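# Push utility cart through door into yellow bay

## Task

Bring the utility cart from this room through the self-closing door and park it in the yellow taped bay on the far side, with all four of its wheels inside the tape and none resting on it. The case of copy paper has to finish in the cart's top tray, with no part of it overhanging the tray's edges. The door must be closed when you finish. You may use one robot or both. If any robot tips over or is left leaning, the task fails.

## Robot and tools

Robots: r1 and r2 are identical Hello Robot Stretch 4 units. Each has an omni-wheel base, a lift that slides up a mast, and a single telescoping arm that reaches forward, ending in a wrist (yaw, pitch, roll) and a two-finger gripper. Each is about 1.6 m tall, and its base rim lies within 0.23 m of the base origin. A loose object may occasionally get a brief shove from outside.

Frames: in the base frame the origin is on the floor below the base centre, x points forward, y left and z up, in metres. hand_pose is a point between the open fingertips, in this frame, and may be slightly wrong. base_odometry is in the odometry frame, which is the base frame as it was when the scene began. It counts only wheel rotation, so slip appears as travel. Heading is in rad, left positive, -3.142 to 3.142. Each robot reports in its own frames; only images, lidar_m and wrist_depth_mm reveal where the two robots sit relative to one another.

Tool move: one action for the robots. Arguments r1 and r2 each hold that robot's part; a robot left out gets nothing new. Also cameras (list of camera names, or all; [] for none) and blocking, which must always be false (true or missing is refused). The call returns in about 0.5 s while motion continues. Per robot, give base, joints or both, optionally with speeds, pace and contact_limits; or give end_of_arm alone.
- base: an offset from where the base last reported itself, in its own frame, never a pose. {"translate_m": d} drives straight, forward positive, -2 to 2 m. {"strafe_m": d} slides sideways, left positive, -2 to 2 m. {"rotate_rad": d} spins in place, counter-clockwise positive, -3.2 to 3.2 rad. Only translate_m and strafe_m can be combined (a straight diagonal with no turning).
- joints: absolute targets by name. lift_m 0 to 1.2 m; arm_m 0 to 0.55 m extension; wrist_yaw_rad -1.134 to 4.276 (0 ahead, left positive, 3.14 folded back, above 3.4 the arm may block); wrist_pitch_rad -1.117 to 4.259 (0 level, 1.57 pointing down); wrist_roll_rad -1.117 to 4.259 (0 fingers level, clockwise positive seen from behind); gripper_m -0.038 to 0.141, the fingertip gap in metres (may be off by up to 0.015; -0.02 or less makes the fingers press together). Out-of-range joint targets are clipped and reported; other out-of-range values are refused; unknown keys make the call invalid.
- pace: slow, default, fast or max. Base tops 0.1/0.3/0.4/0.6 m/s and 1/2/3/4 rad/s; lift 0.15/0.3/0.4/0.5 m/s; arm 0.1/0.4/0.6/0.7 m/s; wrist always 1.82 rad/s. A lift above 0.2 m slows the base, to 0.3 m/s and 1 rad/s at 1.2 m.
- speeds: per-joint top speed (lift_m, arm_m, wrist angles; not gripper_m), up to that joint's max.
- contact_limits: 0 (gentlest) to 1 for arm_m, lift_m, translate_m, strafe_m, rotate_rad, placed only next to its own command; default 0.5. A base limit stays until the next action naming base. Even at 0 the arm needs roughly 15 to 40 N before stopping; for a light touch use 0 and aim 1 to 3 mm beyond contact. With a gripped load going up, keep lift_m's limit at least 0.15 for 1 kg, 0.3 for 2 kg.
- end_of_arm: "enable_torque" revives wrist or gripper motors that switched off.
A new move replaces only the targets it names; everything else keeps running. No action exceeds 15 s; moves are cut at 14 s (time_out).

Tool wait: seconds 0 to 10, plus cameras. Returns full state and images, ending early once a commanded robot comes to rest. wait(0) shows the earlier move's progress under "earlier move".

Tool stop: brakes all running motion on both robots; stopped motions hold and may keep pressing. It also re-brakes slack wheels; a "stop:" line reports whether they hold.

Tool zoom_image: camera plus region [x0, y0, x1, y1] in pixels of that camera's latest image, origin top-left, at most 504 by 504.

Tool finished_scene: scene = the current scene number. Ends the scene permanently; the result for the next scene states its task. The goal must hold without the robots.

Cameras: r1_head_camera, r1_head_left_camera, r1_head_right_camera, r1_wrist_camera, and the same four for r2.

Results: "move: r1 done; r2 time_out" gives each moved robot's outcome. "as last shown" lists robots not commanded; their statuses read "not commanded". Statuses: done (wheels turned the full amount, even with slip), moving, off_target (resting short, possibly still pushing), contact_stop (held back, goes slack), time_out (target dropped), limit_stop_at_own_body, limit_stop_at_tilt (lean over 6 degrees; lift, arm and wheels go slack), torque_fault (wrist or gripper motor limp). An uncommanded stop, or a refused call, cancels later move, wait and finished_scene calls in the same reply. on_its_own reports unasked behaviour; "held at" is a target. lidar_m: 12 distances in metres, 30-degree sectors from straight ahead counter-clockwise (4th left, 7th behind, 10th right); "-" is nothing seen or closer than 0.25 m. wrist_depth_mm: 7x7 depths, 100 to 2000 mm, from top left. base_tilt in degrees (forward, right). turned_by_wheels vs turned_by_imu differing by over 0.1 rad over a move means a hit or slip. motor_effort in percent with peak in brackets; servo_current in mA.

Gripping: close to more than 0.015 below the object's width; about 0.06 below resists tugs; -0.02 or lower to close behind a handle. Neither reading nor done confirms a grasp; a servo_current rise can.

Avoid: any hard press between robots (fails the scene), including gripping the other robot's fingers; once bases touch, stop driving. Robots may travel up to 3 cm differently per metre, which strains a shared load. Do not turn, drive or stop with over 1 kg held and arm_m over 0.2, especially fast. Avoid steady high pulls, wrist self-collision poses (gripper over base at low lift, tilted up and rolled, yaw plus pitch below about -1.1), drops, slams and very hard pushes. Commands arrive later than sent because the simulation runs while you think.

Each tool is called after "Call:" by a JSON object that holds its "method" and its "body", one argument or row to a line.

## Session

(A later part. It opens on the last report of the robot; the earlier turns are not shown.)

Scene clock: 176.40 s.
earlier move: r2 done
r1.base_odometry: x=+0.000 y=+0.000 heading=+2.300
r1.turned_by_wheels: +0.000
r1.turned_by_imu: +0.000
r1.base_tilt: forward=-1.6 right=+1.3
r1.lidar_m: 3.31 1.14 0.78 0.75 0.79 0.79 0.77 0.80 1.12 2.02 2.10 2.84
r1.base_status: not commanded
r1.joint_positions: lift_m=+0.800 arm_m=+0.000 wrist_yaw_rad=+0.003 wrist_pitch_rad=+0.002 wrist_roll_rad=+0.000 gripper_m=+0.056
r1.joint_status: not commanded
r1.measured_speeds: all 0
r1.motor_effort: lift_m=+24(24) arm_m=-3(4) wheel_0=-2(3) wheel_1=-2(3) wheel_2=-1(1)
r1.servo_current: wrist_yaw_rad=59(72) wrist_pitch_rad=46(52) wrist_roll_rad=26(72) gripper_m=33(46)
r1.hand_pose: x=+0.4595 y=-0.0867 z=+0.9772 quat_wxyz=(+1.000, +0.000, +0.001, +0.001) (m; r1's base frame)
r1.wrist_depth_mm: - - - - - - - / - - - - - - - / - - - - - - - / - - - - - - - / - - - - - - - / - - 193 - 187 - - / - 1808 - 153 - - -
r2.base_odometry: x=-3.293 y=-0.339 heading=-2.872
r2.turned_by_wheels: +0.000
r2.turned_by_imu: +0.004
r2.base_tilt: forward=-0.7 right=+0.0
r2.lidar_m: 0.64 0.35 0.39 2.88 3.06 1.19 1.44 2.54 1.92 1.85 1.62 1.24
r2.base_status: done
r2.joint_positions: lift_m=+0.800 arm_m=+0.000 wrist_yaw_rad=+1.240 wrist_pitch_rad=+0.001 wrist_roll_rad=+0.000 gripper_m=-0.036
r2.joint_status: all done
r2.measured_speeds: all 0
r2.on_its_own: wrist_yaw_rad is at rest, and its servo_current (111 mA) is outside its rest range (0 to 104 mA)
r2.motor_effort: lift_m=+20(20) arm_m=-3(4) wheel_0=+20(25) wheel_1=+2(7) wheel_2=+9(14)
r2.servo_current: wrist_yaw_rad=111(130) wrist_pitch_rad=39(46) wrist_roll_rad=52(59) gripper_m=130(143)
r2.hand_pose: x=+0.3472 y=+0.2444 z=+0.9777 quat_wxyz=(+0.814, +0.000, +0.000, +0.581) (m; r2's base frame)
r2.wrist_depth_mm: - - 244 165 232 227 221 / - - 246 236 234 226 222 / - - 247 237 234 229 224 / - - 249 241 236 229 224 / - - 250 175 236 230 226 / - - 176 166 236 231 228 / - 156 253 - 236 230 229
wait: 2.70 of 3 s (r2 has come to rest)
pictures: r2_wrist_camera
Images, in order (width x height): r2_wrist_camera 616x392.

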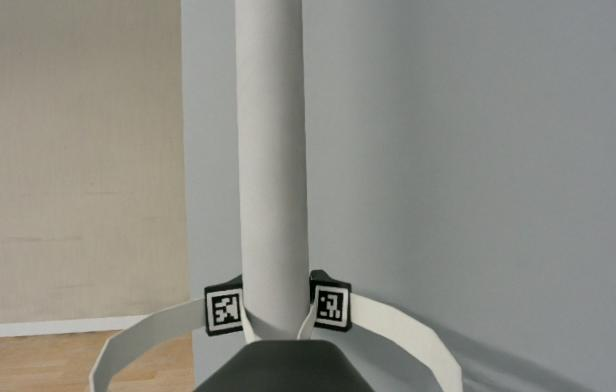

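Call:
{"method": "move", "body": {
  "blocking": false,
  "r2": {"base":{"translate_m":-0.001,"strafe_m":-0.192},"joints":{"wrist_yaw_rad":1.396},"pace":"slow","speeds":{"wrist_yaw_rad":0.09}},
  "cameras": []
}}

Call:
{"method": "wait", "body": {
  "seconds": 3,
  "cameras": []
}}

Call:
{"method": "move", "body": {
  "blocking": false,
  "r2": {"base":{"translate_m":0.038,"strafe_m":-0.192},"joints":{"wrist_yaw_rad":1.571},"pace":"slow","speeds":{"wrist_yaw_rad":0.09}},
  "cameras": []
}}

Call:
{"method": "wait", "body": {
  "seconds": 3,
  "cameras": []
}}

Call:
{"method": "move", "body": {
  "blocking": false,
  "r2": {"base":{"translate_m":0.035,"strafe_m":-0.1},"joints":{"wrist_yaw_rad":1.66},"pace":"slow","speeds":{"wrist_yaw_rad":0.09}},
  "cameras": []
}}

Call:
{"method": "wait", "body": {
  "seconds": 3,
  "cameras": ["r2_head_left_camera","r2_wrist_camera","r1_head_camera"]
}}

Scene clock: 186.63 s.
move: r2 moving
r1: as last shown
r1.lidar_m: 3.34 1.08 0.77 0.73 0.80 0.81 0.77 0.82 1.10 2.03 2.10 2.82
r1.motor_effort: lift_m=+24(24) arm_m=-3(4) wheel_0=-3(3) wheel_1=-2(2) wheel_2=-1(1)
r1.servo_current: wrist_yaw_rad=59(59) wrist_pitch_rad=46(52) wrist_roll_rad=52(52) gripper_m=39(46)
r1.wrist_depth_mm: - - - - - - - / - - - - - - - / - - - - - - - / - - - - - - - / - - - - - - - / - - 195 - 187 - - / - 1808 - 153 - - -
r2.base_odometry: x=-3.296 y=-0.325 heading=-2.871
r2.turned_by_wheels: +0.002
r2.turned_by_imu: +0.002
r2.base_tilt: forward=-0.7 right=+0.0
r2.lidar_m: 0.66 0.35 0.38 2.89 3.10 1.22 1.50 2.48 1.91 1.84 1.63 1.25
r2.base_status: translate_m moving; strafe_m moving
r2.joint_positions: lift_m=+0.800 arm_m=+0.000 wrist_yaw_rad=+1.275 wrist_pitch_rad=+0.001 wrist_roll_rad=+0.000 gripper_m=-0.036
r2.joint_status: wrist_yaw_rad moving
r2.measured_speeds: translate_m=+0.000 strafe_m=-0.056 rotate_rad=+0.001 lift_m=+0.000 arm_m=+0.000 wrist_yaw_rad=+0.087 wrist_pitch_rad=+0.000 wrist_roll_rad=+0.000
r2.motor_effort: lift_m=+20(20) arm_m=-3(4) wheel_0=+25(26) wheel_1=-2(5) wheel_2=+1(6)
r2.servo_current: wrist_yaw_rad=91(104) wrist_pitch_rad=39(46) wrist_roll_rad=52(59) gripper_m=130(137)
r2.hand_pose: x=+0.3385 y=+0.2504 z=+0.9777 quat_wxyz=(+0.804, +0.000, +0.000, +0.595) (m; r2's base frame)
r2.wrist_depth_mm: - - 247 162 230 224 220 / - - 248 163 233 227 221 / - - 249 163 235 228 223 / - - 251 169 235 229 223 / - - 253 165 236 229 225 / - - 183 165 234 230 226 / - 1983 257 - 239 229 227
pictures: none
No camera images: "cameras" was empty.

Scene clock: 189.20 s.
earlier move: r2 done
r1.base_odometry: x=+0.000 y=+0.000 heading=+2.300
r1.turned_by_wheels: +0.000
r1.turned_by_imu: +0.000
r1.base_tilt: forward=-1.6 right=+1.3
r1.lidar_m: 3.29 1.14 0.79 0.74 0.79 0.82 0.76 0.80 1.08 2.00 2.09 2.83
r1.base_status: not commanded
r1.joint_positions: lift_m=+0.800 arm_m=+0.000 wrist_yaw_rad=+0.003 wrist_pitch_rad=+0.002 wrist_roll_rad=+0.000 gripper_m=+0.056
r1.joint_status: not commanded
r1.measured_speeds: all 0
r1.motor_effort: lift_m=+24(24) arm_m=-4(4) wheel_0=-2(3) wheel_1=-2(2) wheel_2=-1(1)
r1.servo_current: wrist_yaw_rad=46(65) wrist_pitch_rad=39(52) wrist_roll_rad=39(65) gripper_m=39(46)
r1.hand_pose: x=+0.4595 y=-0.0867 z=+0.9772 quat_wxyz=(+1.000, +0.000, +0.001, +0.001) (m; r1's base frame)
r1.wrist_depth_mm: - - - - - - - / - - - - - - - / - - - - - - - / - - - - - - - / - - - - - - - / - - 194 - 187 - - / - 1863 - 153 - - -
r2.base_odometry: x=-3.343 y=-0.154 heading=-2.870
r2.turned_by_wheels: +0.000
r2.turned_by_imu: +0.004
r2.base_tilt: forward=-0.7 right=+0.0
r2.lidar_m: 0.79 0.35 0.38 3.08 3.28 1.28 - 2.26 1.73 1.66 1.65 1.22
r2.base_status: done
r2.joint_positions: lift_m=+0.800 arm_m=+0.000 wrist_yaw_rad=+1.411 wrist_pitch_rad=+0.001 wrist_roll_rad=+0.000 gripper_m=-0.036
r2.joint_status: all done
r2.measured_speeds: all 0
r2.motor_effort: lift_m=+20(20) arm_m=-3(4) wheel_0=+18(27) wheel_1=+2(6) wheel_2=+7(8)
r2.servo_current: wrist_yaw_rad=72(104) wrist_pitch_rad=46(46) wrist_roll_rad=52(65) gripper_m=130(137)
r2.hand_pose: x=+0.3032 y=+0.2708 z=+0.9777 quat_wxyz=(+0.761, +0.000, +0.000, +0.648) (m; r2's base frame)
r2.wrist_depth_mm: - - 245 163 233 229 224 / - - 244 237 235 229 225 / - - 247 172 236 231 226 / - - 249 171 237 231 228 / - - 250 171 237 233 229 / - - 181 171 237 234 230 / - 1983 253 - 240 233 231
wait: 2.57 of 3 s (r2 has come to rest)
pictures: none
No camera images: "cameras" was empty.

Scene clock: 189.70 s.
move: r2 moving
r1: as last shown
r1.lidar_m: 3.29 1.09 0.80 0.75 0.76 0.81 0.77 0.79 1.12 2.01 2.07 2.86
r1.motor_effort: lift_m=+24(24) arm_m=-4(4) wheel_0=-3(3) wheel_1=-2(2) wheel_2=-1(1)
r1.servo_current: wrist_yaw_rad=33(59) wrist_pitch_rad=39(46) wrist_roll_rad=46(52) gripper_m=46(46)
r1.wrist_depth_mm: - - - - - - - / - - - - - - - / - - - - - - - / - - - - - - - / - - - - - - - / - - 194 - 187 - - / - 1808 - 153 - - -
r2.base_odometry: x=-3.349 y=-0.142 heading=-2.869
r2.turned_by_wheels: +0.001
r2.turned_by_imu: +0.001
r2.base_tilt: forward=-0.7 right=+0.0
r2.lidar_m: 0.83 0.34 0.37 3.09 3.29 1.30 - 2.24 1.71 1.66 1.60 1.22
r2.base_status: translate_m moving; strafe_m moving
r2.joint_positions: lift_m=+0.800 arm_m=+0.000 wrist_yaw_rad=+1.446 wrist_pitch_rad=+0.001 wrist_roll_rad=+0.000 gripper_m=-0.036
r2.joint_status: wrist_yaw_rad moving
r2.measured_speeds: translate_m=+0.009 strafe_m=-0.050 rotate_rad=+0.001 lift_m=+0.000 arm_m=+0.000 wrist_yaw_rad=+0.085 wrist_pitch_rad=+0.000 wrist_roll_rad=+0.000
r2.motor_effort: lift_m=+20(20) arm_m=-3(3) wheel_0=+20(24) wheel_1=-3(3) wheel_2=-4(6)
r2.servo_current: wrist_yaw_rad=65(124) wrist_pitch_rad=39(46) wrist_roll_rad=33(59) gripper_m=130(130)
r2.hand_pose: x=+0.2935 y=+0.2753 z=+0.9777 quat_wxyz=(+0.750, +0.000, +0.000, +0.662) (m; r2's base frame)
r2.wrist_depth_mm: - - 245 167 233 227 222 / - - 247 167 234 228 223 / - - 249 167 235 229 224 / - - 250 167 236 230 224 / - - 253 167 237 232 227 / - - 184 165 235 233 229 / - - 256 - 239 231 229
pictures: none
No camera images: "cameras" was empty.

Scene clock: 192.37 s.
earlier move: r2 done
r1.base_odometry: x=+0.000 y=+0.000 heading=+2.300
r1.turned_by_wheels: +0.000
r1.turned_by_imu: +0.000
r1.base_tilt: forward=-1.6 right=+1.3
r1.lidar_m: 3.30 1.09 0.80 0.74 0.78 0.81 0.77 0.81 1.11 2.02 2.10 2.81
r1.base_status: not commanded
r1.joint_positions: lift_m=+0.800 arm_m=+0.000 wrist_yaw_rad=+0.003 wrist_pitch_rad=+0.002 wrist_roll_rad=+0.000 gripper_m=+0.056
r1.joint_status: not commanded
r1.measured_speeds: all 0
r1.motor_effort: lift_m=+24(24) arm_m=-4(4) wheel_0=-2(3) wheel_1=-2(3) wheel_2=-1(2)
r1.servo_current: wrist_yaw_rad=33(72) wrist_pitch_rad=46(52) wrist_roll_rad=33(65) gripper_m=46(52)
r1.hand_pose: x=+0.4595 y=-0.0867 z=+0.9772 quat_wxyz=(+1.000, +0.000, +0.001, +0.001) (m; r1's base frame)
r1.wrist_depth_mm: - - - - - - - / - - - - - - - / - - - - - - - / - - - - - - - / - - - - - - - / - - 193 - 187 - - / - 1863 - 154 - - -
r2.base_odometry: x=-3.431 y=+0.020 heading=-2.869
r2.turned_by_wheels: +0.000
r2.turned_by_imu: +0.003
r2.base_tilt: forward=-0.7 right=+0.1
r2.lidar_m: 1.14 0.32 0.30 3.27 1.79 1.42 - 2.02 1.51 1.48 1.55 1.16
r2.base_status: done
r2.joint_positions: lift_m=+0.800 arm_m=+0.000 wrist_yaw_rad=+1.586 wrist_pitch_rad=+0.001 wrist_roll_rad=+0.000 gripper_m=-0.036
r2.joint_status: all done
r2.measured_speeds: all 0
r2.motor_effort: lift_m=+20(20) arm_m=+0(3) wheel_0=+17(24) wheel_1=+2(6) wheel_2=-7(8)
r2.servo_current: wrist_yaw_rad=85(124) wrist_pitch_rad=33(46) wrist_roll_rad=46(59) gripper_m=130(137)
r2.hand_pose: x=+0.2539 y=+0.2897 z=+0.9777 quat_wxyz=(+0.702, +0.000, +0.000, +0.712) (m; r2's base frame)
r2.wrist_depth_mm: - - 243 164 235 229 224 / - - 245 236 234 229 225 / - - 247 175 236 231 227 / - - 248 174 237 232 229 / - - 249 172 239 233 229 / - - 179 172 237 234 231 / - 1983 253 - 240 233 232
wait: 2.67 of 3 s (r2 has come to rest)
pictures: none
No camera images: "cameras" was empty.

Scene clock: 192.87 s.
move: r2 moving
r1: as last shown
r1.lidar_m: 3.33 1.10 0.77 0.76 0.78 0.84 0.77 0.80 1.09 2.02 2.09 2.83
r1.motor_effort: lift_m=+24(24) arm_m=-4(4) wheel_0=-2(3) wheel_1=-2(2) wheel_2=-1(1)
r1.servo_current: wrist_yaw_rad=59(59) wrist_pitch_rad=46(46) wrist_roll_rad=59(65) gripper_m=39(46)
r1.wrist_depth_mm: - - - - - - - / - - - - - - - / - - - - - - - / - - - - - - - / - - - - - - - / - - 193 - 188 - - / - 1756 - 153 - - -
r2.base_odometry: x=-3.438 y=+0.031 heading=-2.868
r2.turned_by_wheels: +0.001
r2.turned_by_imu: +0.001
r2.base_tilt: forward=-0.7 right=+0.0
r2.lidar_m: 1.12 0.33 0.31 3.28 1.75 1.45 - 1.98 1.50 1.46 1.54 1.18
r2.base_status: translate_m moving; strafe_m moving
r2.joint_positions: lift_m=+0.800 arm_m=+0.000 wrist_yaw_rad=+1.621 wrist_pitch_rad=+0.001 wrist_roll_rad=+0.000 gripper_m=-0.036
r2.joint_status: wrist_yaw_rad moving
r2.measured_speeds: translate_m=+0.016 strafe_m=-0.046 rotate_rad=+0.003 lift_m=+0.000 arm_m=+0.000 wrist_yaw_rad=+0.084 wrist_pitch_rad=+0.000 wrist_roll_rad=+0.000
r2.motor_effort: lift_m=+20(20) arm_m=+1(1) wheel_0=+21(23) wheel_1=-2(3) wheel_2=-7(8)
r2.servo_current: wrist_yaw_rad=46(98) wrist_pitch_rad=39(46) wrist_roll_rad=46(65) gripper_m=124(137)
r2.hand_pose: x=+0.2437 y=+0.2924 z=+0.9777 quat_wxyz=(+0.689, +0.000, +0.000, +0.725) (m; r2's base frame)
r2.wrist_depth_mm: - - 246 162 233 228 223 / - - 248 163 234 229 224 / - - 248 163 236 229 225 / - - 250 167 236 231 226 / - - 251 167 239 232 227 / - - 183 165 237 233 229 / - - 256 - - 232 230
pictures: none
No camera images: "cameras" was empty.

Scene clock: 194.70 s.
earlier move: r2 done
r1.base_odometry: x=+0.000 y=+0.000 heading=+2.300
r1.turned_by_wheels: +0.000
r1.turned_by_imu: +0.000
r1.base_tilt: forward=-1.5 right=+1.3
r1.lidar_m: 3.33 1.12 0.80 0.75 0.78 0.80 0.77 0.81 1.11 2.02 2.08 2.83
r1.base_status: not commanded
r1.joint_positions: lift_m=+0.800 arm_m=+0.000 wrist_yaw_rad=+0.003 wrist_pitch_rad=+0.002 wrist_roll_rad=+0.000 gripper_m=+0.056
r1.joint_status: not commanded
r1.measured_speeds: all 0
r1.motor_effort: lift_m=+24(24) arm_m=-3(4) wheel_0=-2(3) wheel_1=-2(2) wheel_2=-1(1)
r1.servo_current: wrist_yaw_rad=52(72) wrist_pitch_rad=46(52) wrist_roll_rad=52(65) gripper_m=39(46)
r1.hand_pose: x=+0.4595 y=-0.0867 z=+0.9772 quat_wxyz=(+1.000, +0.000, +0.001, +0.001) (m; r1's base frame)
r1.wrist_depth_mm: - - - - - - - / - - - - - - - / - - - - - - - / - - - - - - - / - - - - - - - / - - 194 - 187 - - / - 1863 - 153 - - -
r2.base_odometry: x=-3.491 y=+0.107 heading=-2.868
r2.turned_by_wheels: +0.000
r2.turned_by_imu: +0.002
r2.base_tilt: forward=-0.7 right=+0.0
r2.lidar_m: 1.11 0.47 0.31 3.35 1.72 1.53 - 1.86 1.44 1.39 1.49 1.15
r2.base_status: done
r2.joint_positions: lift_m=+0.800 arm_m=+0.000 wrist_yaw_rad=+1.676 wrist_pitch_rad=+0.001 wrist_roll_rad=+0.000 gripper_m=-0.036
r2.joint_status: all done
r2.measured_speeds: all 0
r2.motor_effort: lift_m=+20(20) arm_m=+3(3) wheel_0=+16(23) wheel_1=+3(4) wheel_2=-6(8)
r2.servo_current: wrist_yaw_rad=98(104) wrist_pitch_rad=39(46) wrist_roll_rad=52(65) gripper_m=124(137)
r2.hand_pose: x=+0.2276 y=+0.2960 z=+0.9777 quat_wxyz=(+0.669, +0.000, +0.000, +0.743) (m; r2's base frame)
r2.wrist_depth_mm: - - 243 165 234 229 225 / - - 245 236 234 229 226 / - - 245 238 236 231 228 / - - 247 240 237 232 229 / - - 248 175 240 234 230 / - - 177 166 237 235 232 / - 156 252 - 238 235 233
wait: 1.83 of 3 s (r2 has come to rest)
pictures: r1_head_camera, r2_head_left_camera, r2_wrist_camera
Images, in order (width x height): r1_head_camera 420x560, r2_head_left_camera 420x672, r2_wrist_camera 616x392.

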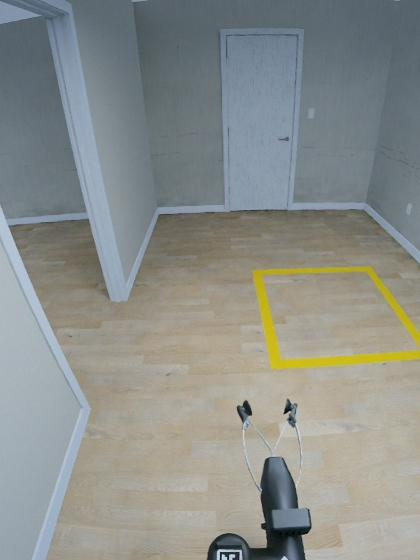

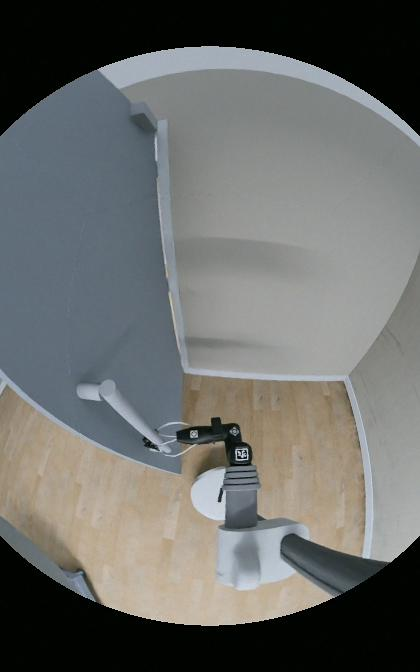

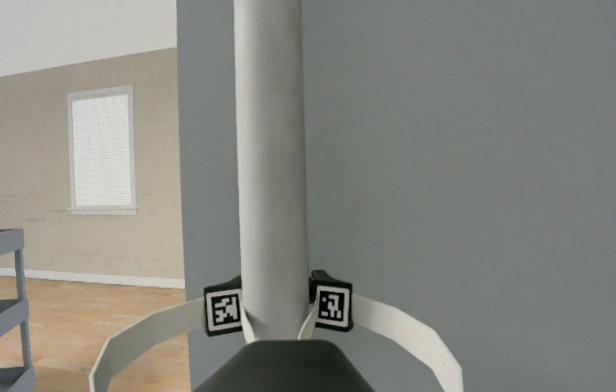

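Call:
{"method": "move", "body": {
  "blocking": false,
  "r1": {"base":{"translate_m":1.4},"pace":"fast"},
  "cameras": []
}}

Call:
{"method": "wait", "body": {
  "seconds": 6,
  "cameras": []
}}

Call:
{"method": "move", "body": {
  "blocking": false,
  "r1": {"base":{"rotate_rad":1.55},"joints":{"wrist_roll_rad":1.57}},
  "cameras": []
}}

Call:
{"method": "wait", "body": {
  "seconds": 3,
  "cameras": ["r1_head_camera","r1_head_right_camera"]
}}

Scene clock: 219.50 s.
move: r1 moving
r1.base_odometry: x=-0.029 y=+0.033 heading=+2.300
r1.turned_by_wheels: +0.000
r1.turned_by_imu: +0.000
r1.base_tilt: forward=-1.6 right=+1.3
r1.lidar_m: 3.30 1.12 0.79 0.75 0.78 0.84 0.81 0.85 1.16 2.01 2.10 2.79
r1.base_status: translate_m moving
r1.joint_positions: lift_m=+0.800 arm_m=+0.000 wrist_yaw_rad=+0.003 wrist_pitch_rad=+0.002 wrist_roll_rad=+0.000 gripper_m=+0.056
r1.joint_status: not commanded
r1.measured_speeds: translate_m=+0.169 strafe_m=+0.000 rotate_rad=-0.007 lift_m=+0.000 arm_m=+0.000 wrist_yaw_rad=+0.000 wrist_pitch_rad=+0.000 wrist_roll_rad=+0.000
r1.motor_effort: lift_m=+24(24) arm_m=-4(4) wheel_0=+8(8) wheel_1=+6(7) wheel_2=-12(12)
r1.servo_current: wrist_yaw_rad=39(65) wrist_pitch_rad=46(46) wrist_roll_rad=52(59) gripper_m=39(39)
r1.hand_pose: x=+0.4595 y=-0.0867 z=+0.9772 quat_wxyz=(+1.000, +0.000, +0.001, +0.001) (m; r1's base frame)
r1.wrist_depth_mm: - - - - - - - / - - - - - - - / - - - - - - - / - - - - - - - / - - - - - - - / - - 194 - 187 - - / - 1808 - 153 - - -
r2: as last shown
r2.turned_by_imu: +0.000
r2.base_tilt: forward=-0.8 right=+0.0
r2.lidar_m: 1.08 0.46 0.29 3.36 1.72 1.50 - 1.84 1.43 1.37 1.49 1.13
r2.motor_effort: lift_m=+20(20) arm_m=+4(4) wheel_0=+16(17) wheel_1=+3(3) wheel_2=-5(6)
r2.servo_current: wrist_yaw_rad=98(98) wrist_pitch_rad=39(46) wrist_roll_rad=46(52) gripper_m=124(130)
r2.wrist_depth_mm: - - 243 166 233 229 226 / - - 244 237 235 230 227 / - - 245 237 236 231 227 / - - 248 239 236 232 229 / - - 249 175 238 234 230 / - - 177 166 236 235 232 / - 156 251 - 239 234 232
pictures: none
No camera images: "cameras" was empty.

Scene clock: 223.93 s.
earlier move: r1 done
r1.base_odometry: x=-0.933 y=+1.044 heading=+2.300
r1.turned_by_wheels: +0.000
r1.turned_by_imu: +0.000
r1.base_tilt: forward=-1.6 right=+1.3
r1.lidar_m: 2.51 1.18 1.03 3.26 0.84 1.12 2.15 2.27 2.10 1.97 2.05 2.64
r1.base_status: done
r1.joint_positions: lift_m=+0.800 arm_m=+0.000 wrist_yaw_rad=+0.002 wrist_pitch_rad=+0.002 wrist_roll_rad=+0.000 gripper_m=+0.056
r1.joint_status: not commanded
r1.measured_speeds: all 0
r1.motor_effort: lift_m=+24(24) arm_m=-4(4) wheel_0=+0(10) wheel_1=+1(8) wheel_2=+1(13)
r1.servo_current: wrist_yaw_rad=52(78) wrist_pitch_rad=39(52) wrist_roll_rad=20(65) gripper_m=39(46)
r1.hand_pose: x=+0.4595 y=-0.0867 z=+0.9772 quat_wxyz=(+1.000, +0.000, +0.001, +0.001) (m; r1's base frame)
r1.wrist_depth_mm: - - - - - - - / - - - - - - - / - - - - - - - / - - - - - - - / - - - - - - - / - - 194 - 187 - - / - 152 - 154 - - -
r2.base_odometry: x=-3.491 y=+0.107 heading=-2.868
r2.turned_by_wheels: +0.000
r2.turned_by_imu: +0.001
r2.base_tilt: forward=-0.7 right=+0.0
r2.lidar_m: 1.10 0.45 0.31 3.37 1.70 1.47 - 1.85 1.42 1.38 1.50 1.14
r2.base_status: not commanded
r2.joint_positions: lift_m=+0.800 arm_m=+0.000 wrist_yaw_rad=+1.676 wrist_pitch_rad=+0.001 wrist_roll_rad=+0.000 gripper_m=-0.036
r2.joint_status: not commanded
r2.measured_speeds: all 0
r2.motor_effort: lift_m=+20(20) arm_m=+4(4) wheel_0=+16(17) wheel_1=+3(3) wheel_2=-5(6)
r2.servo_current: wrist_yaw_rad=85(111) wrist_pitch_rad=46(46) wrist_roll_rad=52(59) gripper_m=124(130)
r2.hand_pose: x=+0.2276 y=+0.2960 z=+0.9777 quat_wxyz=(+0.669, +0.000, +0.000, +0.743) (m; r2's base frame)
r2.wrist_depth_mm: - - 242 165 234 229 226 / - - 243 238 235 230 226 / - - 247 238 236 231 228 / - - 248 239 237 233 229 / - - 248 175 238 233 229 / - - 177 166 238 235 231 / - 156 251 - 239 235 232
wait: 4.43 of 6 s (r1 has come to rest)
pictures: none
No camera images: "cameras" was empty.

Scene clock: 224.43 s.
move: r1 moving
r1.base_odometry: x=-0.933 y=+1.044 heading=+2.552
r1.turned_by_wheels: +0.252
r1.turned_by_imu: +0.253
r1.base_tilt: forward=-1.6 right=+1.3
r1.lidar_m: 1.73 1.05 3.24 0.82 0.91 1.54 2.13 2.36 2.00 2.01 2.30 2.51
r1.base_status: rotate_rad moving
r1.joint_positions: lift_m=+0.800 arm_m=+0.000 wrist_yaw_rad=+0.002 wrist_pitch_rad=+0.002 wrist_roll_rad=+0.582 gripper_m=+0.056
r1.joint_status: wrist_roll_rad moving
r1.measured_speeds: translate_m=+0.000 strafe_m=-0.002 rotate_rad=+0.973 lift_m=+0.000 arm_m=+0.000 wrist_yaw_rad=+0.000 wrist_pitch_rad=+0.000 wrist_roll_rad=+1.820
r1.motor_effort: lift_m=+24(24) arm_m=-4(4) wheel_0=-7(9) wheel_1=-8(8) wheel_2=-7(7)
r1.servo_current: wrist_yaw_rad=46(52) wrist_pitch_rad=46(52) wrist_roll_rad=104(117) gripper_m=46(46)
r1.hand_pose: x=+0.4595 y=-0.0868 z=+0.9772 quat_wxyz=(+0.958, +0.287, +0.001, +0.001) (m; r1's base frame)
r1.wrist_depth_mm: - - - - - - - / - - - - - - - / - - - - - - - / - - - - - - - / - - - - - - - / - - 190 - 187 - 1618 / - 140 - 142 1921 1576 1397
r2: as last shown
r2.turned_by_imu: +0.000
r2.lidar_m: 1.08 0.47 0.30 3.36 1.75 1.52 - 1.85 1.43 1.38 1.47 1.10
r2.motor_effort: lift_m=+20(20) arm_m=+4(4) wheel_0=+17(17) wheel_1=+2(3) wheel_2=-6(6)
r2.servo_current: wrist_yaw_rad=91(98) wrist_pitch_rad=46(46) wrist_roll_rad=46(52) gripper_m=124(130)
r2.wrist_depth_mm: - - 242 165 234 229 226 / - - 244 236 235 229 226 / - - 245 237 236 233 228 / - - 247 239 237 232 229 / - - 248 175 238 233 229 / - - 177 166 236 235 230 / - 156 252 - 239 235 232
pictures: none
No camera images: "cameras" was empty.

Scene clock: 226.00 s.
earlier move: r1 done
r1.base_odometry: x=-0.933 y=+1.044 heading=-2.434
r1.turned_by_wheels: +1.297
r1.turned_by_imu: +1.305
r1.base_tilt: forward=-1.6 right=+1.3
r1.lidar_m: 3.22 0.85 1.07 2.15 2.22 2.12 1.98 2.08 2.63 2.53 1.20 1.04
r1.base_status: done
r1.joint_positions: lift_m=+0.800 arm_m=+0.000 wrist_yaw_rad=+0.002 wrist_pitch_rad=+0.002 wrist_roll_rad=+1.568 gripper_m=+0.056
r1.joint_status: all done
r1.measured_speeds: all 0
r1.motor_effort: lift_m=+23(24) arm_m=-4(4) wheel_0=-2(9) wheel_1=-2(8) wheel_2=+0(8)
r1.servo_current: wrist_yaw_rad=46(72) wrist_pitch_rad=46(52) wrist_roll_rad=59(117) gripper_m=39(46)
r1.hand_pose: x=+0.4595 y=-0.0868 z=+0.9772 quat_wxyz=(+0.708, +0.706, +0.001, +0.000) (m; r1's base frame)
r1.wrist_depth_mm: - - - - - 1921 1366 / - - - - - - 1397 / - - - - - - 1397 / - - - - - - 1430 / - - - - - - 1366 / - - 195 - 187 1921 1397 / - 163 189 142 - - -
r2.base_odometry: x=-3.491 y=+0.107 heading=-2.868
r2.turned_by_wheels: +0.000
r2.turned_by_imu: +0.000
r2.base_tilt: forward=-0.7 right=+0.0
r2.lidar_m: 1.09 0.47 0.30 3.35 1.67 1.53 - 1.86 1.40 1.39 1.48 1.13
r2.base_status: not commanded
r2.joint_positions: lift_m=+0.800 arm_m=+0.000 wrist_yaw_rad=+1.676 wrist_pitch_rad=+0.001 wrist_roll_rad=+0.000 gripper_m=-0.036
r2.joint_status: not commanded
r2.measured_speeds: all 0
r2.motor_effort: lift_m=+20(20) arm_m=+4(4) wheel_0=+16(17) wheel_1=+3(3) wheel_2=-5(6)
r2.servo_current: wrist_yaw_rad=85(104) wrist_pitch_rad=39(46) wrist_roll_rad=52(59) gripper_m=124(130)
r2.hand_pose: x=+0.2276 y=+0.2960 z=+0.9777 quat_wxyz=(+0.669, +0.000, +0.000, +0.743) (m; r2's base frame)
r2.wrist_depth_mm: - - 243 165 234 229 225 / - - 244 236 234 229 227 / - - 245 239 235 231 228 / - - 247 240 237 233 228 / - - 249 175 238 234 229 / - - 177 167 237 235 232 / - 156 252 - 239 234 234
wait: 1.57 of 3 s (r1 has come to rest)
pictures: r1_head_camera, r1_head_right_camera
Images, in order (width x height): r1_head_camera 420x560, r1_head_right_camera 420x672.

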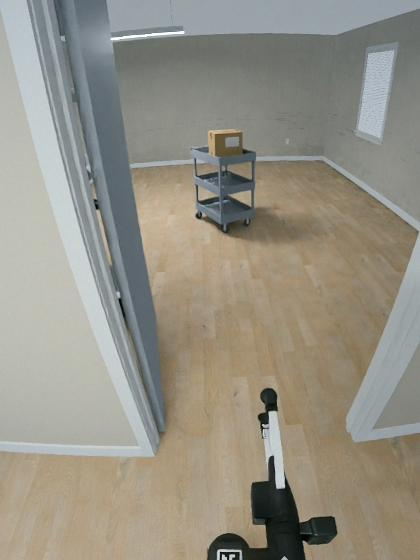

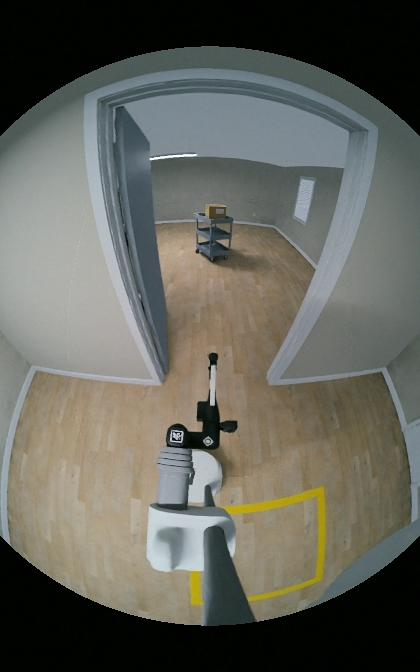

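Call:
{"method": "move", "body": {
  "blocking": false,
  "r1": {"base":{"strafe_m":-0.15}},
  "cameras": []
}}

Call:
{"method": "wait", "body": {
  "seconds": 3,
  "cameras": []
}}

Call:
{"method": "move", "body": {
  "blocking": false,
  "r1": {"base":{"translate_m":1.95}},
  "cameras": []
}}

Call:
{"method": "wait", "body": {
  "seconds": 9,
  "cameras": ["r1_head_camera","r1_head_right_camera"]
}}

Scene clock: 245.00 s.
move: r1 moving
r1.base_odometry: x=-0.956 y=+1.072 heading=-2.434
r1.turned_by_wheels: +0.000
r1.turned_by_imu: +0.000
r1.base_tilt: forward=-1.6 right=+1.2
r1.lidar_m: 3.21 0.85 1.09 2.19 2.26 2.12 1.98 2.06 2.64 2.51 1.19 1.02
r1.base_status: strafe_m moving
r1.joint_positions: lift_m=+0.800 arm_m=+0.000 wrist_yaw_rad=+0.002 wrist_pitch_rad=+0.002 wrist_roll_rad=+1.568 gripper_m=+0.056
r1.joint_status: not commanded
r1.measured_speeds: translate_m=+0.000 strafe_m=-0.141 rotate_rad=-0.001 lift_m=+0.000 arm_m=+0.000 wrist_yaw_rad=+0.000 wrist_pitch_rad=+0.000 wrist_roll_rad=+0.000
r1.motor_effort: lift_m=+23(23) arm_m=-3(4) wheel_0=+9(11) wheel_1=-9(11) wheel_2=+0(1)
r1.servo_current: wrist_yaw_rad=52(65) wrist_pitch_rad=33(52) wrist_roll_rad=46(78) gripper_m=39(46)
r1.hand_pose: x=+0.4595 y=-0.0868 z=+0.9772 quat_wxyz=(+0.708, +0.706, +0.001, +0.000) (m; r1's base frame)
r1.wrist_depth_mm: - - - - - 1921 1397 / - - - - - 1921 1397 / - - - - - - 1397 / - - - - - - 1397 / - - - - - - 1430 / - - 195 - 186 1921 1397 / - 163 1537 142 182 - 1366
r2: as last shown
r2.base_tilt: forward=-0.6 right=+0.1
r2.lidar_m: 1.10 0.47 0.29 3.36 1.72 1.51 - 1.86 1.41 1.39 1.47 1.14
r2.motor_effort: lift_m=+20(20) arm_m=+3(4) wheel_0=+16(16) wheel_1=+3(3) wheel_2=-5(6)
r2.servo_current: wrist_yaw_rad=85(98) wrist_pitch_rad=39(46) wrist_roll_rad=39(59) gripper_m=130(130)
r2.wrist_depth_mm: - - 243 165 234 229 225 / - - 244 237 234 229 227 / - - 245 238 236 231 228 / - - 248 240 238 233 229 / - - 248 176 239 233 230 / - - 177 167 236 234 232 / - 156 252 - 240 234 233
pictures: none
No camera images: "cameras" was empty.

Scene clock: 246.23 s.
earlier move: r1 done
r1.base_odometry: x=-1.030 y=+1.158 heading=-2.434
r1.turned_by_wheels: +0.000
r1.turned_by_imu: -0.001
r1.base_tilt: forward=-1.6 right=+1.2
r1.lidar_m: 3.23 0.91 1.07 2.31 2.39 2.09 1.97 2.07 2.54 2.40 1.22 0.97
r1.base_status: done
r1.joint_positions: lift_m=+0.800 arm_m=+0.000 wrist_yaw_rad=+0.002 wrist_pitch_rad=+0.002 wrist_roll_rad=+1.568 gripper_m=+0.056
r1.joint_status: not commanded
r1.measured_speeds: all 0
r1.motor_effort: lift_m=+23(23) arm_m=-4(4) wheel_0=+2(11) wheel_1=-1(11) wheel_2=+0(1)
r1.servo_current: wrist_yaw_rad=59(65) wrist_pitch_rad=39(52) wrist_roll_rad=46(78) gripper_m=39(52)
r1.hand_pose: x=+0.4595 y=-0.0868 z=+0.9772 quat_wxyz=(+0.708, +0.706, +0.001, +0.000) (m; r1's base frame)
r1.wrist_depth_mm: - - - - - 1921 1397 / - - - - - - 1366 / - - - - - - 1397 / - - - - - - 1430 / - - - - - - 1430 / - - 195 - 186 1921 1397 / - - - 153 - 1661 1464
r2.base_odometry: x=-3.491 y=+0.107 heading=-2.868
r2.turned_by_wheels: +0.000
r2.turned_by_imu: +0.000
r2.base_tilt: forward=-0.7 right=+0.1
r2.lidar_m: 1.10 0.45 0.29 3.37 1.70 1.49 - 1.88 1.41 1.39 1.47 1.14
r2.base_status: not commanded
r2.joint_positions: lift_m=+0.800 arm_m=+0.000 wrist_yaw_rad=+1.676 wrist_pitch_rad=+0.001 wrist_roll_rad=+0.000 gripper_m=-0.036
r2.joint_status: not commanded
r2.measured_speeds: all 0
r2.motor_effort: lift_m=+20(20) arm_m=+4(4) wheel_0=+16(17) wheel_1=+2(3) wheel_2=-5(6)
r2.servo_current: wrist_yaw_rad=91(98) wrist_pitch_rad=39(46) wrist_roll_rad=46(59) gripper_m=130(137)
r2.hand_pose: x=+0.2276 y=+0.2960 z=+0.9777 quat_wxyz=(+0.669, +0.000, +0.000, +0.743) (m; r2's base frame)
r2.wrist_depth_mm: - - 242 166 233 229 227 / - - 244 237 234 229 226 / - - 246 238 236 230 228 / - - 247 239 236 233 229 / - - 247 176 238 234 230 / - - 177 166 237 235 231 / - 155 251 - 239 234 233
wait: 1.23 of 3 s (r1 has come to rest)
pictures: none
No camera images: "cameras" was empty.

Scene clock: 246.73 s.
move: r1 moving
r1.base_odometry: x=-1.054 y=+1.138 heading=-2.433
r1.turned_by_wheels: +0.000
r1.turned_by_imu: +0.000
r1.base_tilt: forward=-1.6 right=+1.3
r1.lidar_m: 3.21 0.90 1.05 2.28 2.39 2.12 2.01 2.10 2.55 2.40 1.19 0.94
r1.base_status: translate_m moving
r1.joint_positions: lift_m=+0.800 arm_m=+0.000 wrist_yaw_rad=+0.002 wrist_pitch_rad=+0.002 wrist_roll_rad=+1.568 gripper_m=+0.056
r1.joint_status: not commanded
r1.measured_speeds: translate_m=+0.121 strafe_m=-0.001 rotate_rad=+0.007 lift_m=+0.000 arm_m=+0.000 wrist_yaw_rad=+0.000 wrist_pitch_rad=+0.000 wrist_roll_rad=+0.000
r1.motor_effort: lift_m=+23(23) arm_m=-4(4) wheel_0=+3(8) wheel_1=+3(7) wheel_2=-8(9)
r1.servo_current: wrist_yaw_rad=46(59) wrist_pitch_rad=46(46) wrist_roll_rad=26(52) gripper_m=46(46)
r1.hand_pose: x=+0.4595 y=-0.0868 z=+0.9772 quat_wxyz=(+0.708, +0.706, +0.001, +0.000) (m; r1's base frame)
r1.wrist_depth_mm: - - - - - 1983 1366 / - - - - - 1983 1397 / - - - - - - 1366 / - - - - - - 1464 / - - - - - - 1397 / - - 195 - 187 1921 1464 / - - - 152 - 1661 1464
r2: as last shown
r2.lidar_m: 1.10 0.45 0.29 3.36 1.71 1.52 - 1.84 1.42 1.39 1.46 1.13
r2.motor_effort: lift_m=+20(20) arm_m=+4(4) wheel_0=+17(17) wheel_1=+3(3) wheel_2=-5(6)
r2.servo_current: wrist_yaw_rad=98(98) wrist_pitch_rad=46(46) wrist_roll_rad=39(52) gripper_m=117(137)
r2.wrist_depth_mm: - - 243 165 234 229 224 / - - 244 236 236 229 227 / - - 246 237 236 231 227 / - - 248 240 236 233 229 / - - 248 175 239 234 229 / - - 177 166 237 235 231 / - 156 251 - 239 235 233
pictures: none
No camera images: "cameras" was empty.

Scene clock: 254.23 s.
earlier move: r1 done
r1.base_odometry: x=-2.511 y=-0.110 heading=-2.433
r1.turned_by_wheels: +0.000
r1.turned_by_imu: +0.000
r1.base_tilt: forward=-1.6 right=+1.3
r1.lidar_m: 1.31 1.91 0.97 0.64 0.66 0.81 4.03 1.08 1.34 2.30 2.37 3.12
r1.base_status: done
r1.joint_positions: lift_m=+0.800 arm_m=+0.000 wrist_yaw_rad=+0.002 wrist_pitch_rad=+0.002 wrist_roll_rad=+1.568 gripper_m=+0.056
r1.joint_status: not commanded
r1.measured_speeds: all 0
r1.motor_effort: lift_m=+23(23) arm_m=-4(4) wheel_0=+2(9) wheel_1=+1(7) wheel_2=+2(10)
r1.servo_current: wrist_yaw_rad=46(78) wrist_pitch_rad=39(52) wrist_roll_rad=46(78) gripper_m=46(52)
r1.hand_pose: x=+0.4595 y=-0.0868 z=+0.9773 quat_wxyz=(+0.708, +0.706, +0.001, +0.000) (m; r1's base frame)
r1.wrist_depth_mm: - - - - - - 1366 / - - - - - 1983 1366 / - - - - - - 1366 / - - - - - - 1255 / - - - 1308 - - 1160 / - - 193 1661 188 1576 1336 / - - - 152 - 1708 1430
r2.base_odometry: x=-3.491 y=+0.107 heading=-2.868
r2.turned_by_wheels: +0.000
r2.turned_by_imu: +0.001
r2.base_tilt: forward=-0.7 right=+0.0
r2.lidar_m: 1.10 0.45 0.31 0.82 1.73 1.49 - 1.87 1.42 1.38 1.49 1.13
r2.base_status: not commanded
r2.joint_positions: lift_m=+0.800 arm_m=+0.000 wrist_yaw_rad=+1.676 wrist_pitch_rad=+0.001 wrist_roll_rad=+0.000 gripper_m=-0.036
r2.joint_status: not commanded
r2.measured_speeds: all 0
r2.motor_effort: lift_m=+20(20) arm_m=+4(4) wheel_0=+16(17) wheel_1=+3(3) wheel_2=-5(6)
r2.servo_current: wrist_yaw_rad=85(111) wrist_pitch_rad=39(52) wrist_roll_rad=39(59) gripper_m=124(137)
r2.hand_pose: x=+0.2276 y=+0.2960 z=+0.9777 quat_wxyz=(+0.669, +0.000, +0.000, +0.743) (m; r2's base frame)
r2.wrist_depth_mm: - - 243 165 235 229 226 / - - 245 237 234 230 226 / - - 245 237 236 231 228 / - - 247 240 236 232 229 / - - 249 175 238 234 229 / - - 177 167 236 235 231 / - 156 252 - 240 234 233
wait: 7.50 of 9 s (r1 has come to rest)
pictures: r1_head_camera, r1_head_right_camera
Images, in order (width x height): r1_head_camera 420x560, r1_head_right_camera 420x672.

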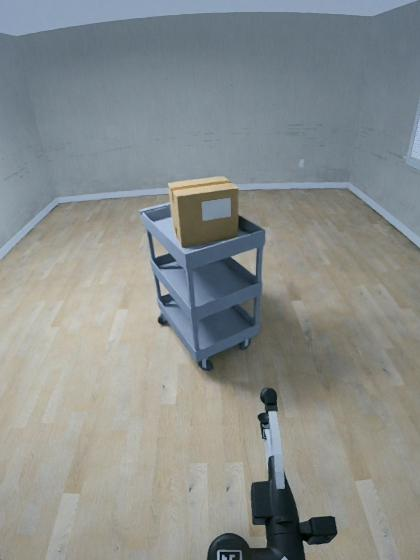

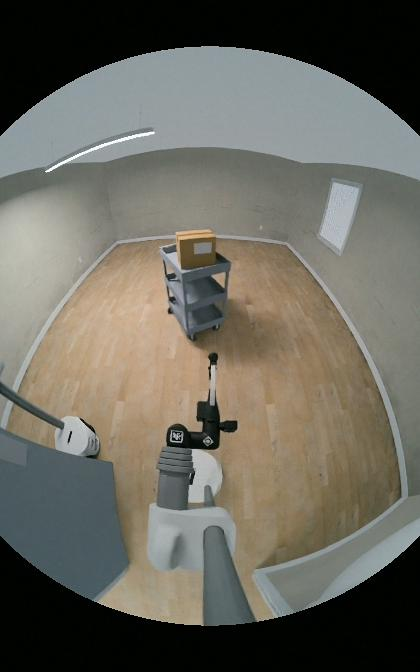

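Call:
{"method": "move", "body": {
  "blocking": false,
  "r1": {"base":{"strafe_m":-0.95},"joints":{"lift_m":0.684,"gripper_m":0.1}},
  "cameras": []
}}

Call:
{"method": "wait", "body": {
  "seconds": 5,
  "cameras": []
}}

Call:
{"method": "wait", "body": {
  "seconds": 5,
  "cameras": []
}}

Call:
{"method": "move", "body": {
  "blocking": false,
  "r1": {"base":{"translate_m":2.0},"pace":"fast"},
  "cameras": []
}}

Call:
{"method": "wait", "body": {
  "seconds": 8,
  "cameras": []
}}

Call:
{"method": "move", "body": {
  "blocking": false,
  "r1": {"base":{"rotate_rad":3.12}},
  "cameras": []
}}

Call:
{"method": "wait", "body": {
  "seconds": 4,
  "cameras": ["r1_head_camera","r1_head_right_camera"]
}}

Scene clock: 285.27 s.
move: r1 moving
r1.base_odometry: x=-2.535 y=-0.083 heading=-2.433
r1.turned_by_wheels: +0.000
r1.turned_by_imu: +0.000
r1.base_tilt: forward=-1.6 right=+1.2
r1.lidar_m: 1.30 1.80 2.62 0.68 0.69 0.84 4.03 1.03 1.36 2.27 2.34 3.06
r1.base_status: strafe_m moving
r1.joint_positions: lift_m=+0.762 arm_m=+0.000 wrist_yaw_rad=+0.002 wrist_pitch_rad=+0.002 wrist_roll_rad=+1.568 gripper_m=+0.075
r1.joint_status: lift_m moving; gripper_m moving
r1.measured_speeds: translate_m=+0.000 strafe_m=-0.139 rotate_rad=+0.001 lift_m=-0.146 arm_m=+0.000 wrist_yaw_rad=+0.000 wrist_pitch_rad=+0.000 wrist_roll_rad=+0.000
r1.motor_effort: lift_m=+11(21) arm_m=-3(4) wheel_0=+9(10) wheel_1=-8(9) wheel_2=+0(2)
r1.servo_current: wrist_yaw_rad=39(65) wrist_pitch_rad=39(46) wrist_roll_rad=46(59) gripper_m=72(85)
r1.hand_pose: x=+0.4595 y=-0.0868 z=+0.9401 quat_wxyz=(+0.708, +0.706, +0.001, +0.000) (m; r1's base frame)
r1.wrist_depth_mm: - - - - - 1921 1308 / - - - - - 1863 1336 / - - - - - 1921 1336 / - - - - - - 1281 / - - - 1308 - - 1205 / - - 196 1308 188 - 1205 / - - - 150 - 1921 1366
r2: as last shown
r2.turned_by_imu: +0.000
r2.lidar_m: 1.08 0.49 0.30 0.86 1.73 1.52 - 1.89 1.42 1.39 1.46 1.15
r2.servo_current: wrist_yaw_rad=98(104) wrist_pitch_rad=39(46) wrist_roll_rad=46(59) gripper_m=130(130)
r2.wrist_depth_mm: - - 242 165 233 229 225 / - - 244 236 235 230 227 / - - 246 238 236 231 228 / - - 246 240 237 233 229 / - - 248 176 238 233 230 / - - 177 167 237 234 232 / - 156 252 - 238 235 233
pictures: none
No camera images: "cameras" was empty.

Scene clock: 289.27 s.
earlier move: r1 done
r1.base_odometry: x=-3.129 y=+0.611 heading=-2.433
r1.turned_by_wheels: +0.000
r1.turned_by_imu: -0.005
r1.base_tilt: forward=-1.6 right=+1.3
r1.lidar_m: 4.41 1.67 3.55 1.58 1.57 0.99 0.90 0.95 1.27 1.34 1.41 1.84
r1.base_status: done
r1.joint_positions: lift_m=+0.684 arm_m=+0.000 wrist_yaw_rad=+0.002 wrist_pitch_rad=+0.002 wrist_roll_rad=+1.568 gripper_m=+0.100
r1.joint_status: all done
r1.measured_speeds: all 0
r1.motor_effort: lift_m=+13(21) arm_m=-4(4) wheel_0=+1(12) wheel_1=-1(10) wheel_2=+0(2)
r1.servo_current: wrist_yaw_rad=46(65) wrist_pitch_rad=46(52) wrist_roll_rad=39(65) gripper_m=46(85)
r1.hand_pose: x=+0.4595 y=-0.0868 z=+0.8621 quat_wxyz=(+0.708, +0.706, +0.001, +0.000) (m; r1's base frame)
r1.wrist_depth_mm: - - - - - 1708 1205 / - - - - - 1708 1229 / - - - - - 1756 1229 / - - - - - 1808 1229 / - - - - - 1808 1255 / - - 215 - 198 1618 1255 / - - - 144 - 1863 1281
r2.base_odometry: x=-3.491 y=+0.107 heading=-2.868
r2.turned_by_wheels: +0.000
r2.turned_by_imu: +0.001
r2.base_tilt: forward=-0.7 right=+0.0
r2.lidar_m: 1.09 0.45 0.30 1.77 1.72 1.50 - 1.82 1.44 1.38 1.48 1.12
r2.base_status: not commanded
r2.joint_positions: lift_m=+0.800 arm_m=+0.000 wrist_yaw_rad=+1.676 wrist_pitch_rad=+0.001 wrist_roll_rad=+0.000 gripper_m=-0.036
r2.joint_status: not commanded
r2.measured_speeds: all 0
r2.motor_effort: lift_m=+20(20) arm_m=+4(4) wheel_0=+16(17) wheel_1=+2(3) wheel_2=-5(6)
r2.servo_current: wrist_yaw_rad=98(104) wrist_pitch_rad=39(46) wrist_roll_rad=46(65) gripper_m=124(137)
r2.hand_pose: x=+0.2276 y=+0.2960 z=+0.9777 quat_wxyz=(+0.669, +0.000, +0.000, +0.743) (m; r2's base frame)
r2.wrist_depth_mm: - - 243 165 233 229 225 / - - 245 238 234 230 226 / - - 245 237 236 231 228 / - - 247 239 236 232 229 / - - 248 175 239 233 231 / - - 177 167 236 235 231 / - 156 251 - 239 234 233
wait: 4.00 of 5 s (r1 has come to rest)
pictures: none
No camera images: "cameras" was empty.

Scene clock: 294.27 s.
r1.base_odometry: x=-3.129 y=+0.611 heading=-2.433
r1.turned_by_wheels: +0.000
r1.turned_by_imu: +0.000
r1.base_tilt: forward=-1.6 right=+1.2
r1.lidar_m: 4.42 1.66 3.55 1.59 1.56 0.98 0.91 0.94 1.27 1.35 1.40 1.84
r1.base_status: done
r1.joint_positions: lift_m=+0.684 arm_m=+0.000 wrist_yaw_rad=+0.002 wrist_pitch_rad=+0.002 wrist_roll_rad=+1.568 gripper_m=+0.100
r1.joint_status: all done
r1.measured_speeds: all 0
r1.motor_effort: lift_m=+12(21) arm_m=-4(4) wheel_0=+1(12) wheel_1=-1(10) wheel_2=+0(2)
r1.servo_current: wrist_yaw_rad=46(65) wrist_pitch_rad=39(52) wrist_roll_rad=46(65) gripper_m=39(85)
r1.hand_pose: x=+0.4595 y=-0.0868 z=+0.8621 quat_wxyz=(+0.708, +0.706, +0.001, +0.000) (m; r1's base frame)
r1.wrist_depth_mm: - - - - - 1708 1205 / - - - - - 1708 1255 / - - - - - 1756 1229 / - - - - - 1756 1229 / - - - - - 1756 1229 / - - 215 - 198 1576 1281 / - - - 144 - 1756 1255
r2.base_odometry: x=-3.491 y=+0.107 heading=-2.868
r2.turned_by_wheels: +0.000
r2.turned_by_imu: +0.001
r2.base_tilt: forward=-0.7 right=+0.0
r2.lidar_m: 1.10 0.43 0.30 1.78 1.75 1.53 - 1.83 1.43 1.38 1.48 1.11
r2.base_status: not commanded
r2.joint_positions: lift_m=+0.800 arm_m=+0.000 wrist_yaw_rad=+1.676 wrist_pitch_rad=+0.001 wrist_roll_rad=+0.000 gripper_m=-0.036
r2.joint_status: not commanded
r2.measured_speeds: all 0
r2.motor_effort: lift_m=+20(20) arm_m=+4(4) wheel_0=+16(17) wheel_1=+3(3) wheel_2=-6(6)
r2.servo_current: wrist_yaw_rad=91(104) wrist_pitch_rad=39(46) wrist_roll_rad=52(65) gripper_m=130(137)
r2.hand_pose: x=+0.2276 y=+0.2960 z=+0.9777 quat_wxyz=(+0.669, +0.000, +0.000, +0.743) (m; r2's base frame)
r2.wrist_depth_mm: - - 244 165 233 230 225 / - - 244 236 234 230 227 / - - 244 238 235 230 228 / - - 248 240 236 232 229 / - - 248 175 237 234 229 / - - 177 166 237 235 231 / - 156 251 - 240 235 233
wait: 5.00 s; at rest by 0.27 s
pictures: none
No camera images: "cameras" was empty.

Scene clock: 294.77 s.
move: r1 moving
r1.base_odometry: x=-3.165 y=+0.580 heading=-2.433
r1.turned_by_wheels: +0.000
r1.turned_by_imu: +0.000
r1.base_tilt: forward=-1.6 right=+1.3
r1.lidar_m: 4.42 1.62 3.53 1.57 1.58 1.03 0.94 1.00 1.35 1.34 1.39 1.86
r1.base_status: translate_m moving
r1.joint_positions: lift_m=+0.684 arm_m=+0.000 wrist_yaw_rad=+0.002 wrist_pitch_rad=+0.002 wrist_roll_rad=+1.568 gripper_m=+0.100
r1.joint_status: not commanded
r1.measured_speeds: translate_m=+0.187 strafe_m=-0.002 rotate_rad=+0.005 lift_m=+0.000 arm_m=+0.000 wrist_yaw_rad=+0.000 wrist_pitch_rad=+0.000 wrist_roll_rad=+0.000
r1.motor_effort: lift_m=+12(13) arm_m=-3(4) wheel_0=+8(11) wheel_1=+6(7) wheel_2=-10(11)
r1.servo_current: wrist_yaw_rad=46(52) wrist_pitch_rad=46(46) wrist_roll_rad=33(59) gripper_m=46(52)
r1.hand_pose: x=+0.4595 y=-0.0868 z=+0.8621 quat_wxyz=(+0.708, +0.706, +0.001, +0.000) (m; r1's base frame)
r1.wrist_depth_mm: - - - - - 1708 1182 / - - - - - 1756 1229 / - - - - - 1756 1255 / - - - - - 1756 1255 / - - - - - 1808 1229 / - - 215 - 198 1576 1229 / - - - 144 - 1863 1255
r2: as last shown
r2.turned_by_imu: +0.000
r2.lidar_m: 1.08 0.46 0.28 1.81 1.71 1.50 - 1.87 1.43 1.38 1.46 1.15
r2.motor_effort: lift_m=+20(20) arm_m=+4(4) wheel_0=+16(16) wheel_1=+3(3) wheel_2=-5(6)
r2.servo_current: wrist_yaw_rad=91(104) wrist_pitch_rad=46(46) wrist_roll_rad=39(59) gripper_m=124(130)
r2.wrist_depth_mm: - - 242 165 234 229 226 / - - 244 237 233 229 226 / - - 245 237 236 231 228 / - - 247 240 238 233 229 / - - 247 175 240 234 229 / - - 177 166 236 235 232 / - 156 253 - 238 234 233
pictures: none
No camera images: "cameras" was empty.

Scene clock: 300.63 s.
earlier move: r1 done
r1.base_odometry: x=-4.648 y=-0.691 heading=-2.433
r1.turned_by_wheels: +0.000
r1.turned_by_imu: +0.000
r1.base_tilt: forward=-1.6 right=+1.3
r1.lidar_m: 2.86 2.96 3.68 0.87 0.81 2.56 2.93 1.92 1.34 1.24 1.29 1.65
r1.base_status: done
r1.joint_positions: lift_m=+0.684 arm_m=+0.000 wrist_yaw_rad=+0.002 wrist_pitch_rad=+0.002 wrist_roll_rad=+1.568 gripper_m=+0.100
r1.joint_status: not commanded
r1.measured_speeds: all 0
r1.motor_effort: lift_m=+13(13) arm_m=-3(4) wheel_0=+1(11) wheel_1=+1(10) wheel_2=+0(12)
r1.servo_current: wrist_yaw_rad=46(65) wrist_pitch_rad=46(52) wrist_roll_rad=59(72) gripper_m=46(52)
r1.hand_pose: x=+0.4595 y=-0.0868 z=+0.8621 quat_wxyz=(+0.708, +0.706, +0.001, +0.000) (m; r1's base frame)
r1.wrist_depth_mm: - - - - - 1756 1205 / - - - - - 1708 1205 / - - - - - 1756 1205 / - - - - - 1756 1281 / - - - - - 1756 1255 / - - 216 - 198 1618 1255 / - - - 144 - 1756 1255
r2.base_odometry: x=-3.491 y=+0.107 heading=-2.868
r2.turned_by_wheels: +0.000
r2.turned_by_imu: +0.001
r2.base_tilt: forward=-0.8 right=+0.1
r2.lidar_m: 1.09 0.48 0.28 3.37 1.73 1.50 - 1.85 1.43 1.37 1.47 1.12
r2.base_status: not commanded
r2.joint_positions: lift_m=+0.800 arm_m=+0.000 wrist_yaw_rad=+1.676 wrist_pitch_rad=+0.001 wrist_roll_rad=+0.000 gripper_m=-0.036
r2.joint_status: not commanded
r2.measured_speeds: all 0
r2.motor_effort: lift_m=+20(20) arm_m=+4(4) wheel_0=+16(17) wheel_1=+2(3) wheel_2=-5(6)
r2.servo_current: wrist_yaw_rad=85(104) wrist_pitch_rad=39(52) wrist_roll_rad=39(65) gripper_m=117(137)
r2.hand_pose: x=+0.2276 y=+0.2960 z=+0.9777 quat_wxyz=(+0.669, +0.000, +0.000, +0.743) (m; r2's base frame)
r2.wrist_depth_mm: - - 243 165 234 229 225 / - - 243 236 235 229 226 / - - 246 237 236 230 227 / - - 247 240 238 232 229 / - - 248 175 239 234 229 / - - 177 166 236 235 232 / - 156 253 - 238 233 233
wait: 5.87 of 8 s (r1 has come to rest)
pictures: none
No camera images: "cameras" was empty.

Scene clock: 301.13 s.
move: r1 moving
r1.base_odometry: x=-4.648 y=-0.691 heading=-2.181
r1.turned_by_wheels: +0.252
r1.turned_by_imu: +0.253
r1.base_tilt: forward=-1.6 right=+1.3
r1.lidar_m: 2.86 3.22 1.01 0.83 0.84 2.91 2.91 1.55 1.25 1.25 1.35 2.26
r1.base_status: rotate_rad moving
r1.joint_positions: lift_m=+0.684 arm_m=+0.000 wrist_yaw_rad=+0.002 wrist_pitch_rad=+0.002 wrist_roll_rad=+1.568 gripper_m=+0.100
r1.joint_status: not commanded
r1.measured_speeds: translate_m=+0.000 strafe_m=+0.001 rotate_rad=+0.971 lift_m=+0.000 arm_m=+0.000 wrist_yaw_rad=+0.000 wrist_pitch_rad=+0.000 wrist_roll_rad=+0.000
r1.motor_effort: lift_m=+13(13) arm_m=-4(4) wheel_0=-8(9) wheel_1=-7(9) wheel_2=-6(7)
r1.servo_current: wrist_yaw_rad=52(59) wrist_pitch_rad=33(46) wrist_roll_rad=46(59) gripper_m=39(46)
r1.hand_pose: x=+0.4595 y=-0.0869 z=+0.8621 quat_wxyz=(+0.708, +0.706, +0.001, +0.000) (m; r1's base frame)
r1.wrist_depth_mm: - - - - - 1708 1205 / - - - - - 1756 1255 / - - - - - 1756 1255 / - - - - - 1808 1229 / - - - - - 1863 1255 / - - 215 - 197 1618 1255 / - - - 144 - 1808 1255
r2: as last shown
r2.turned_by_imu: +0.000
r2.base_tilt: forward=-0.7 right=+0.1
r2.lidar_m: 1.11 0.47 0.30 3.37 1.71 1.53 - 1.82 1.42 1.38 1.46 1.13
r2.motor_effort: lift_m=+20(20) arm_m=+4(4) wheel_0=+16(17) wheel_1=+3(3) wheel_2=-5(6)
r2.servo_current: wrist_yaw_rad=98(98) wrist_pitch_rad=46(46) wrist_roll_rad=46(59) gripper_m=130(130)
r2.wrist_depth_mm: - - 243 165 234 229 225 / - - 244 236 236 230 227 / - - 245 238 236 231 227 / - - 246 240 237 232 229 / - - 249 175 237 234 230 / - - 177 166 237 236 232 / - 156 251 - 239 235 233
pictures: none
No camera images: "cameras" was empty.

Scene clock: 303.50 s.
earlier move: r1 done
r1.base_odometry: x=-4.648 y=-0.691 heading=+0.687
r1.turned_by_wheels: +2.868
r1.turned_by_imu: +2.883
r1.base_tilt: forward=-1.6 right=+1.3
r1.lidar_m: 2.90 2.00 1.35 1.24 1.27 1.57 2.89 2.94 3.75 0.90 0.83 2.54
r1.base_status: done
r1.joint_positions: lift_m=+0.684 arm_m=+0.000 wrist_yaw_rad=+0.002 wrist_pitch_rad=+0.002 wrist_roll_rad=+1.568 gripper_m=+0.100
r1.joint_status: not commanded
r1.measured_speeds: all 0
r1.motor_effort: lift_m=+13(13) arm_m=-4(4) wheel_0=-1(10) wheel_1=-1(9) wheel_2=+1(9)
r1.servo_current: wrist_yaw_rad=46(65) wrist_pitch_rad=46(52) wrist_roll_rad=46(78) gripper_m=46(52)
r1.hand_pose: x=+0.4595 y=-0.0869 z=+0.8621 quat_wxyz=(+0.708, +0.706, +0.001, +0.000) (m; r1's base frame)
r1.wrist_depth_mm: - - - - - 1708 1205 / - - - - - 1756 1229 / - - - - - 1756 1229 / - - - - - 1808 1255 / - - - - - 1808 1255 / - - 215 - 198 1576 1281 / - - - 144 - 1863 1255
r2.base_odometry: x=-3.491 y=+0.107 heading=-2.868
r2.turned_by_wheels: +0.000
r2.turned_by_imu: +0.000
r2.base_tilt: forward=-0.7 right=+0.1
r2.lidar_m: 1.10 0.45 0.30 3.34 1.70 1.53 - 1.85 1.41 1.39 1.49 1.13
r2.base_status: not commanded
r2.joint_positions: lift_m=+0.800 arm_m=+0.000 wrist_yaw_rad=+1.676 wrist_pitch_rad=+0.001 wrist_roll_rad=+0.000 gripper_m=-0.036
r2.joint_status: not commanded
r2.measured_speeds: all 0
r2.motor_effort: lift_m=+20(20) arm_m=+4(4) wheel_0=+16(17) wheel_1=+3(3) wheel_2=-5(6)
r2.servo_current: wrist_yaw_rad=91(104) wrist_pitch_rad=46(52) wrist_roll_rad=46(59) gripper_m=117(137)
r2.hand_pose: x=+0.2276 y=+0.2960 z=+0.9777 quat_wxyz=(+0.669, +0.000, +0.000, +0.743) (m; r2's base frame)
r2.wrist_depth_mm: - - 242 165 234 230 226 / - - 244 237 235 230 227 / - - 245 236 236 231 228 / - - 247 240 236 232 229 / - - 249 176 239 234 230 / - - 177 167 237 236 232 / - 156 252 - 240 234 233
wait: 2.37 of 4 s (r1 has come to rest)
pictures: r1_head_camera, r1_head_right_camera
Images, in order (width x height): r1_head_camera 420x560, r1_head_right_camera 420x672.

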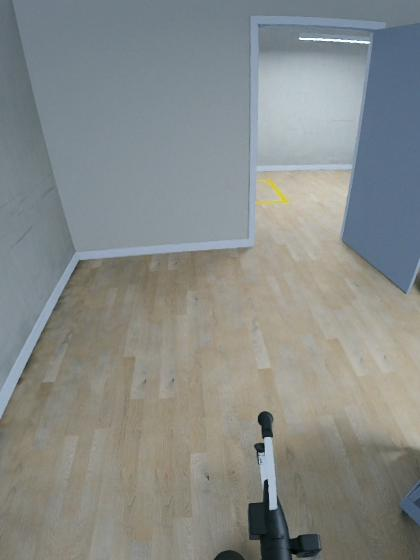

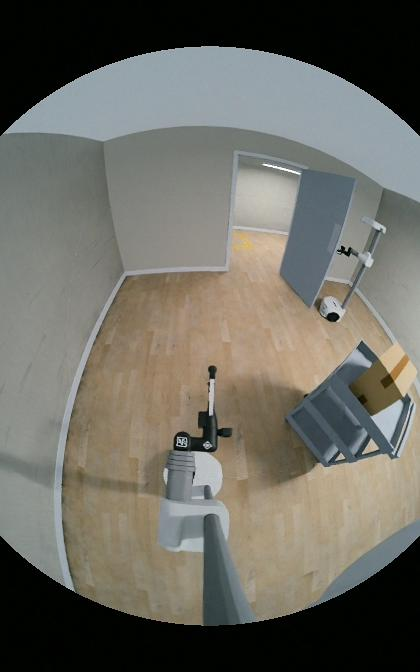

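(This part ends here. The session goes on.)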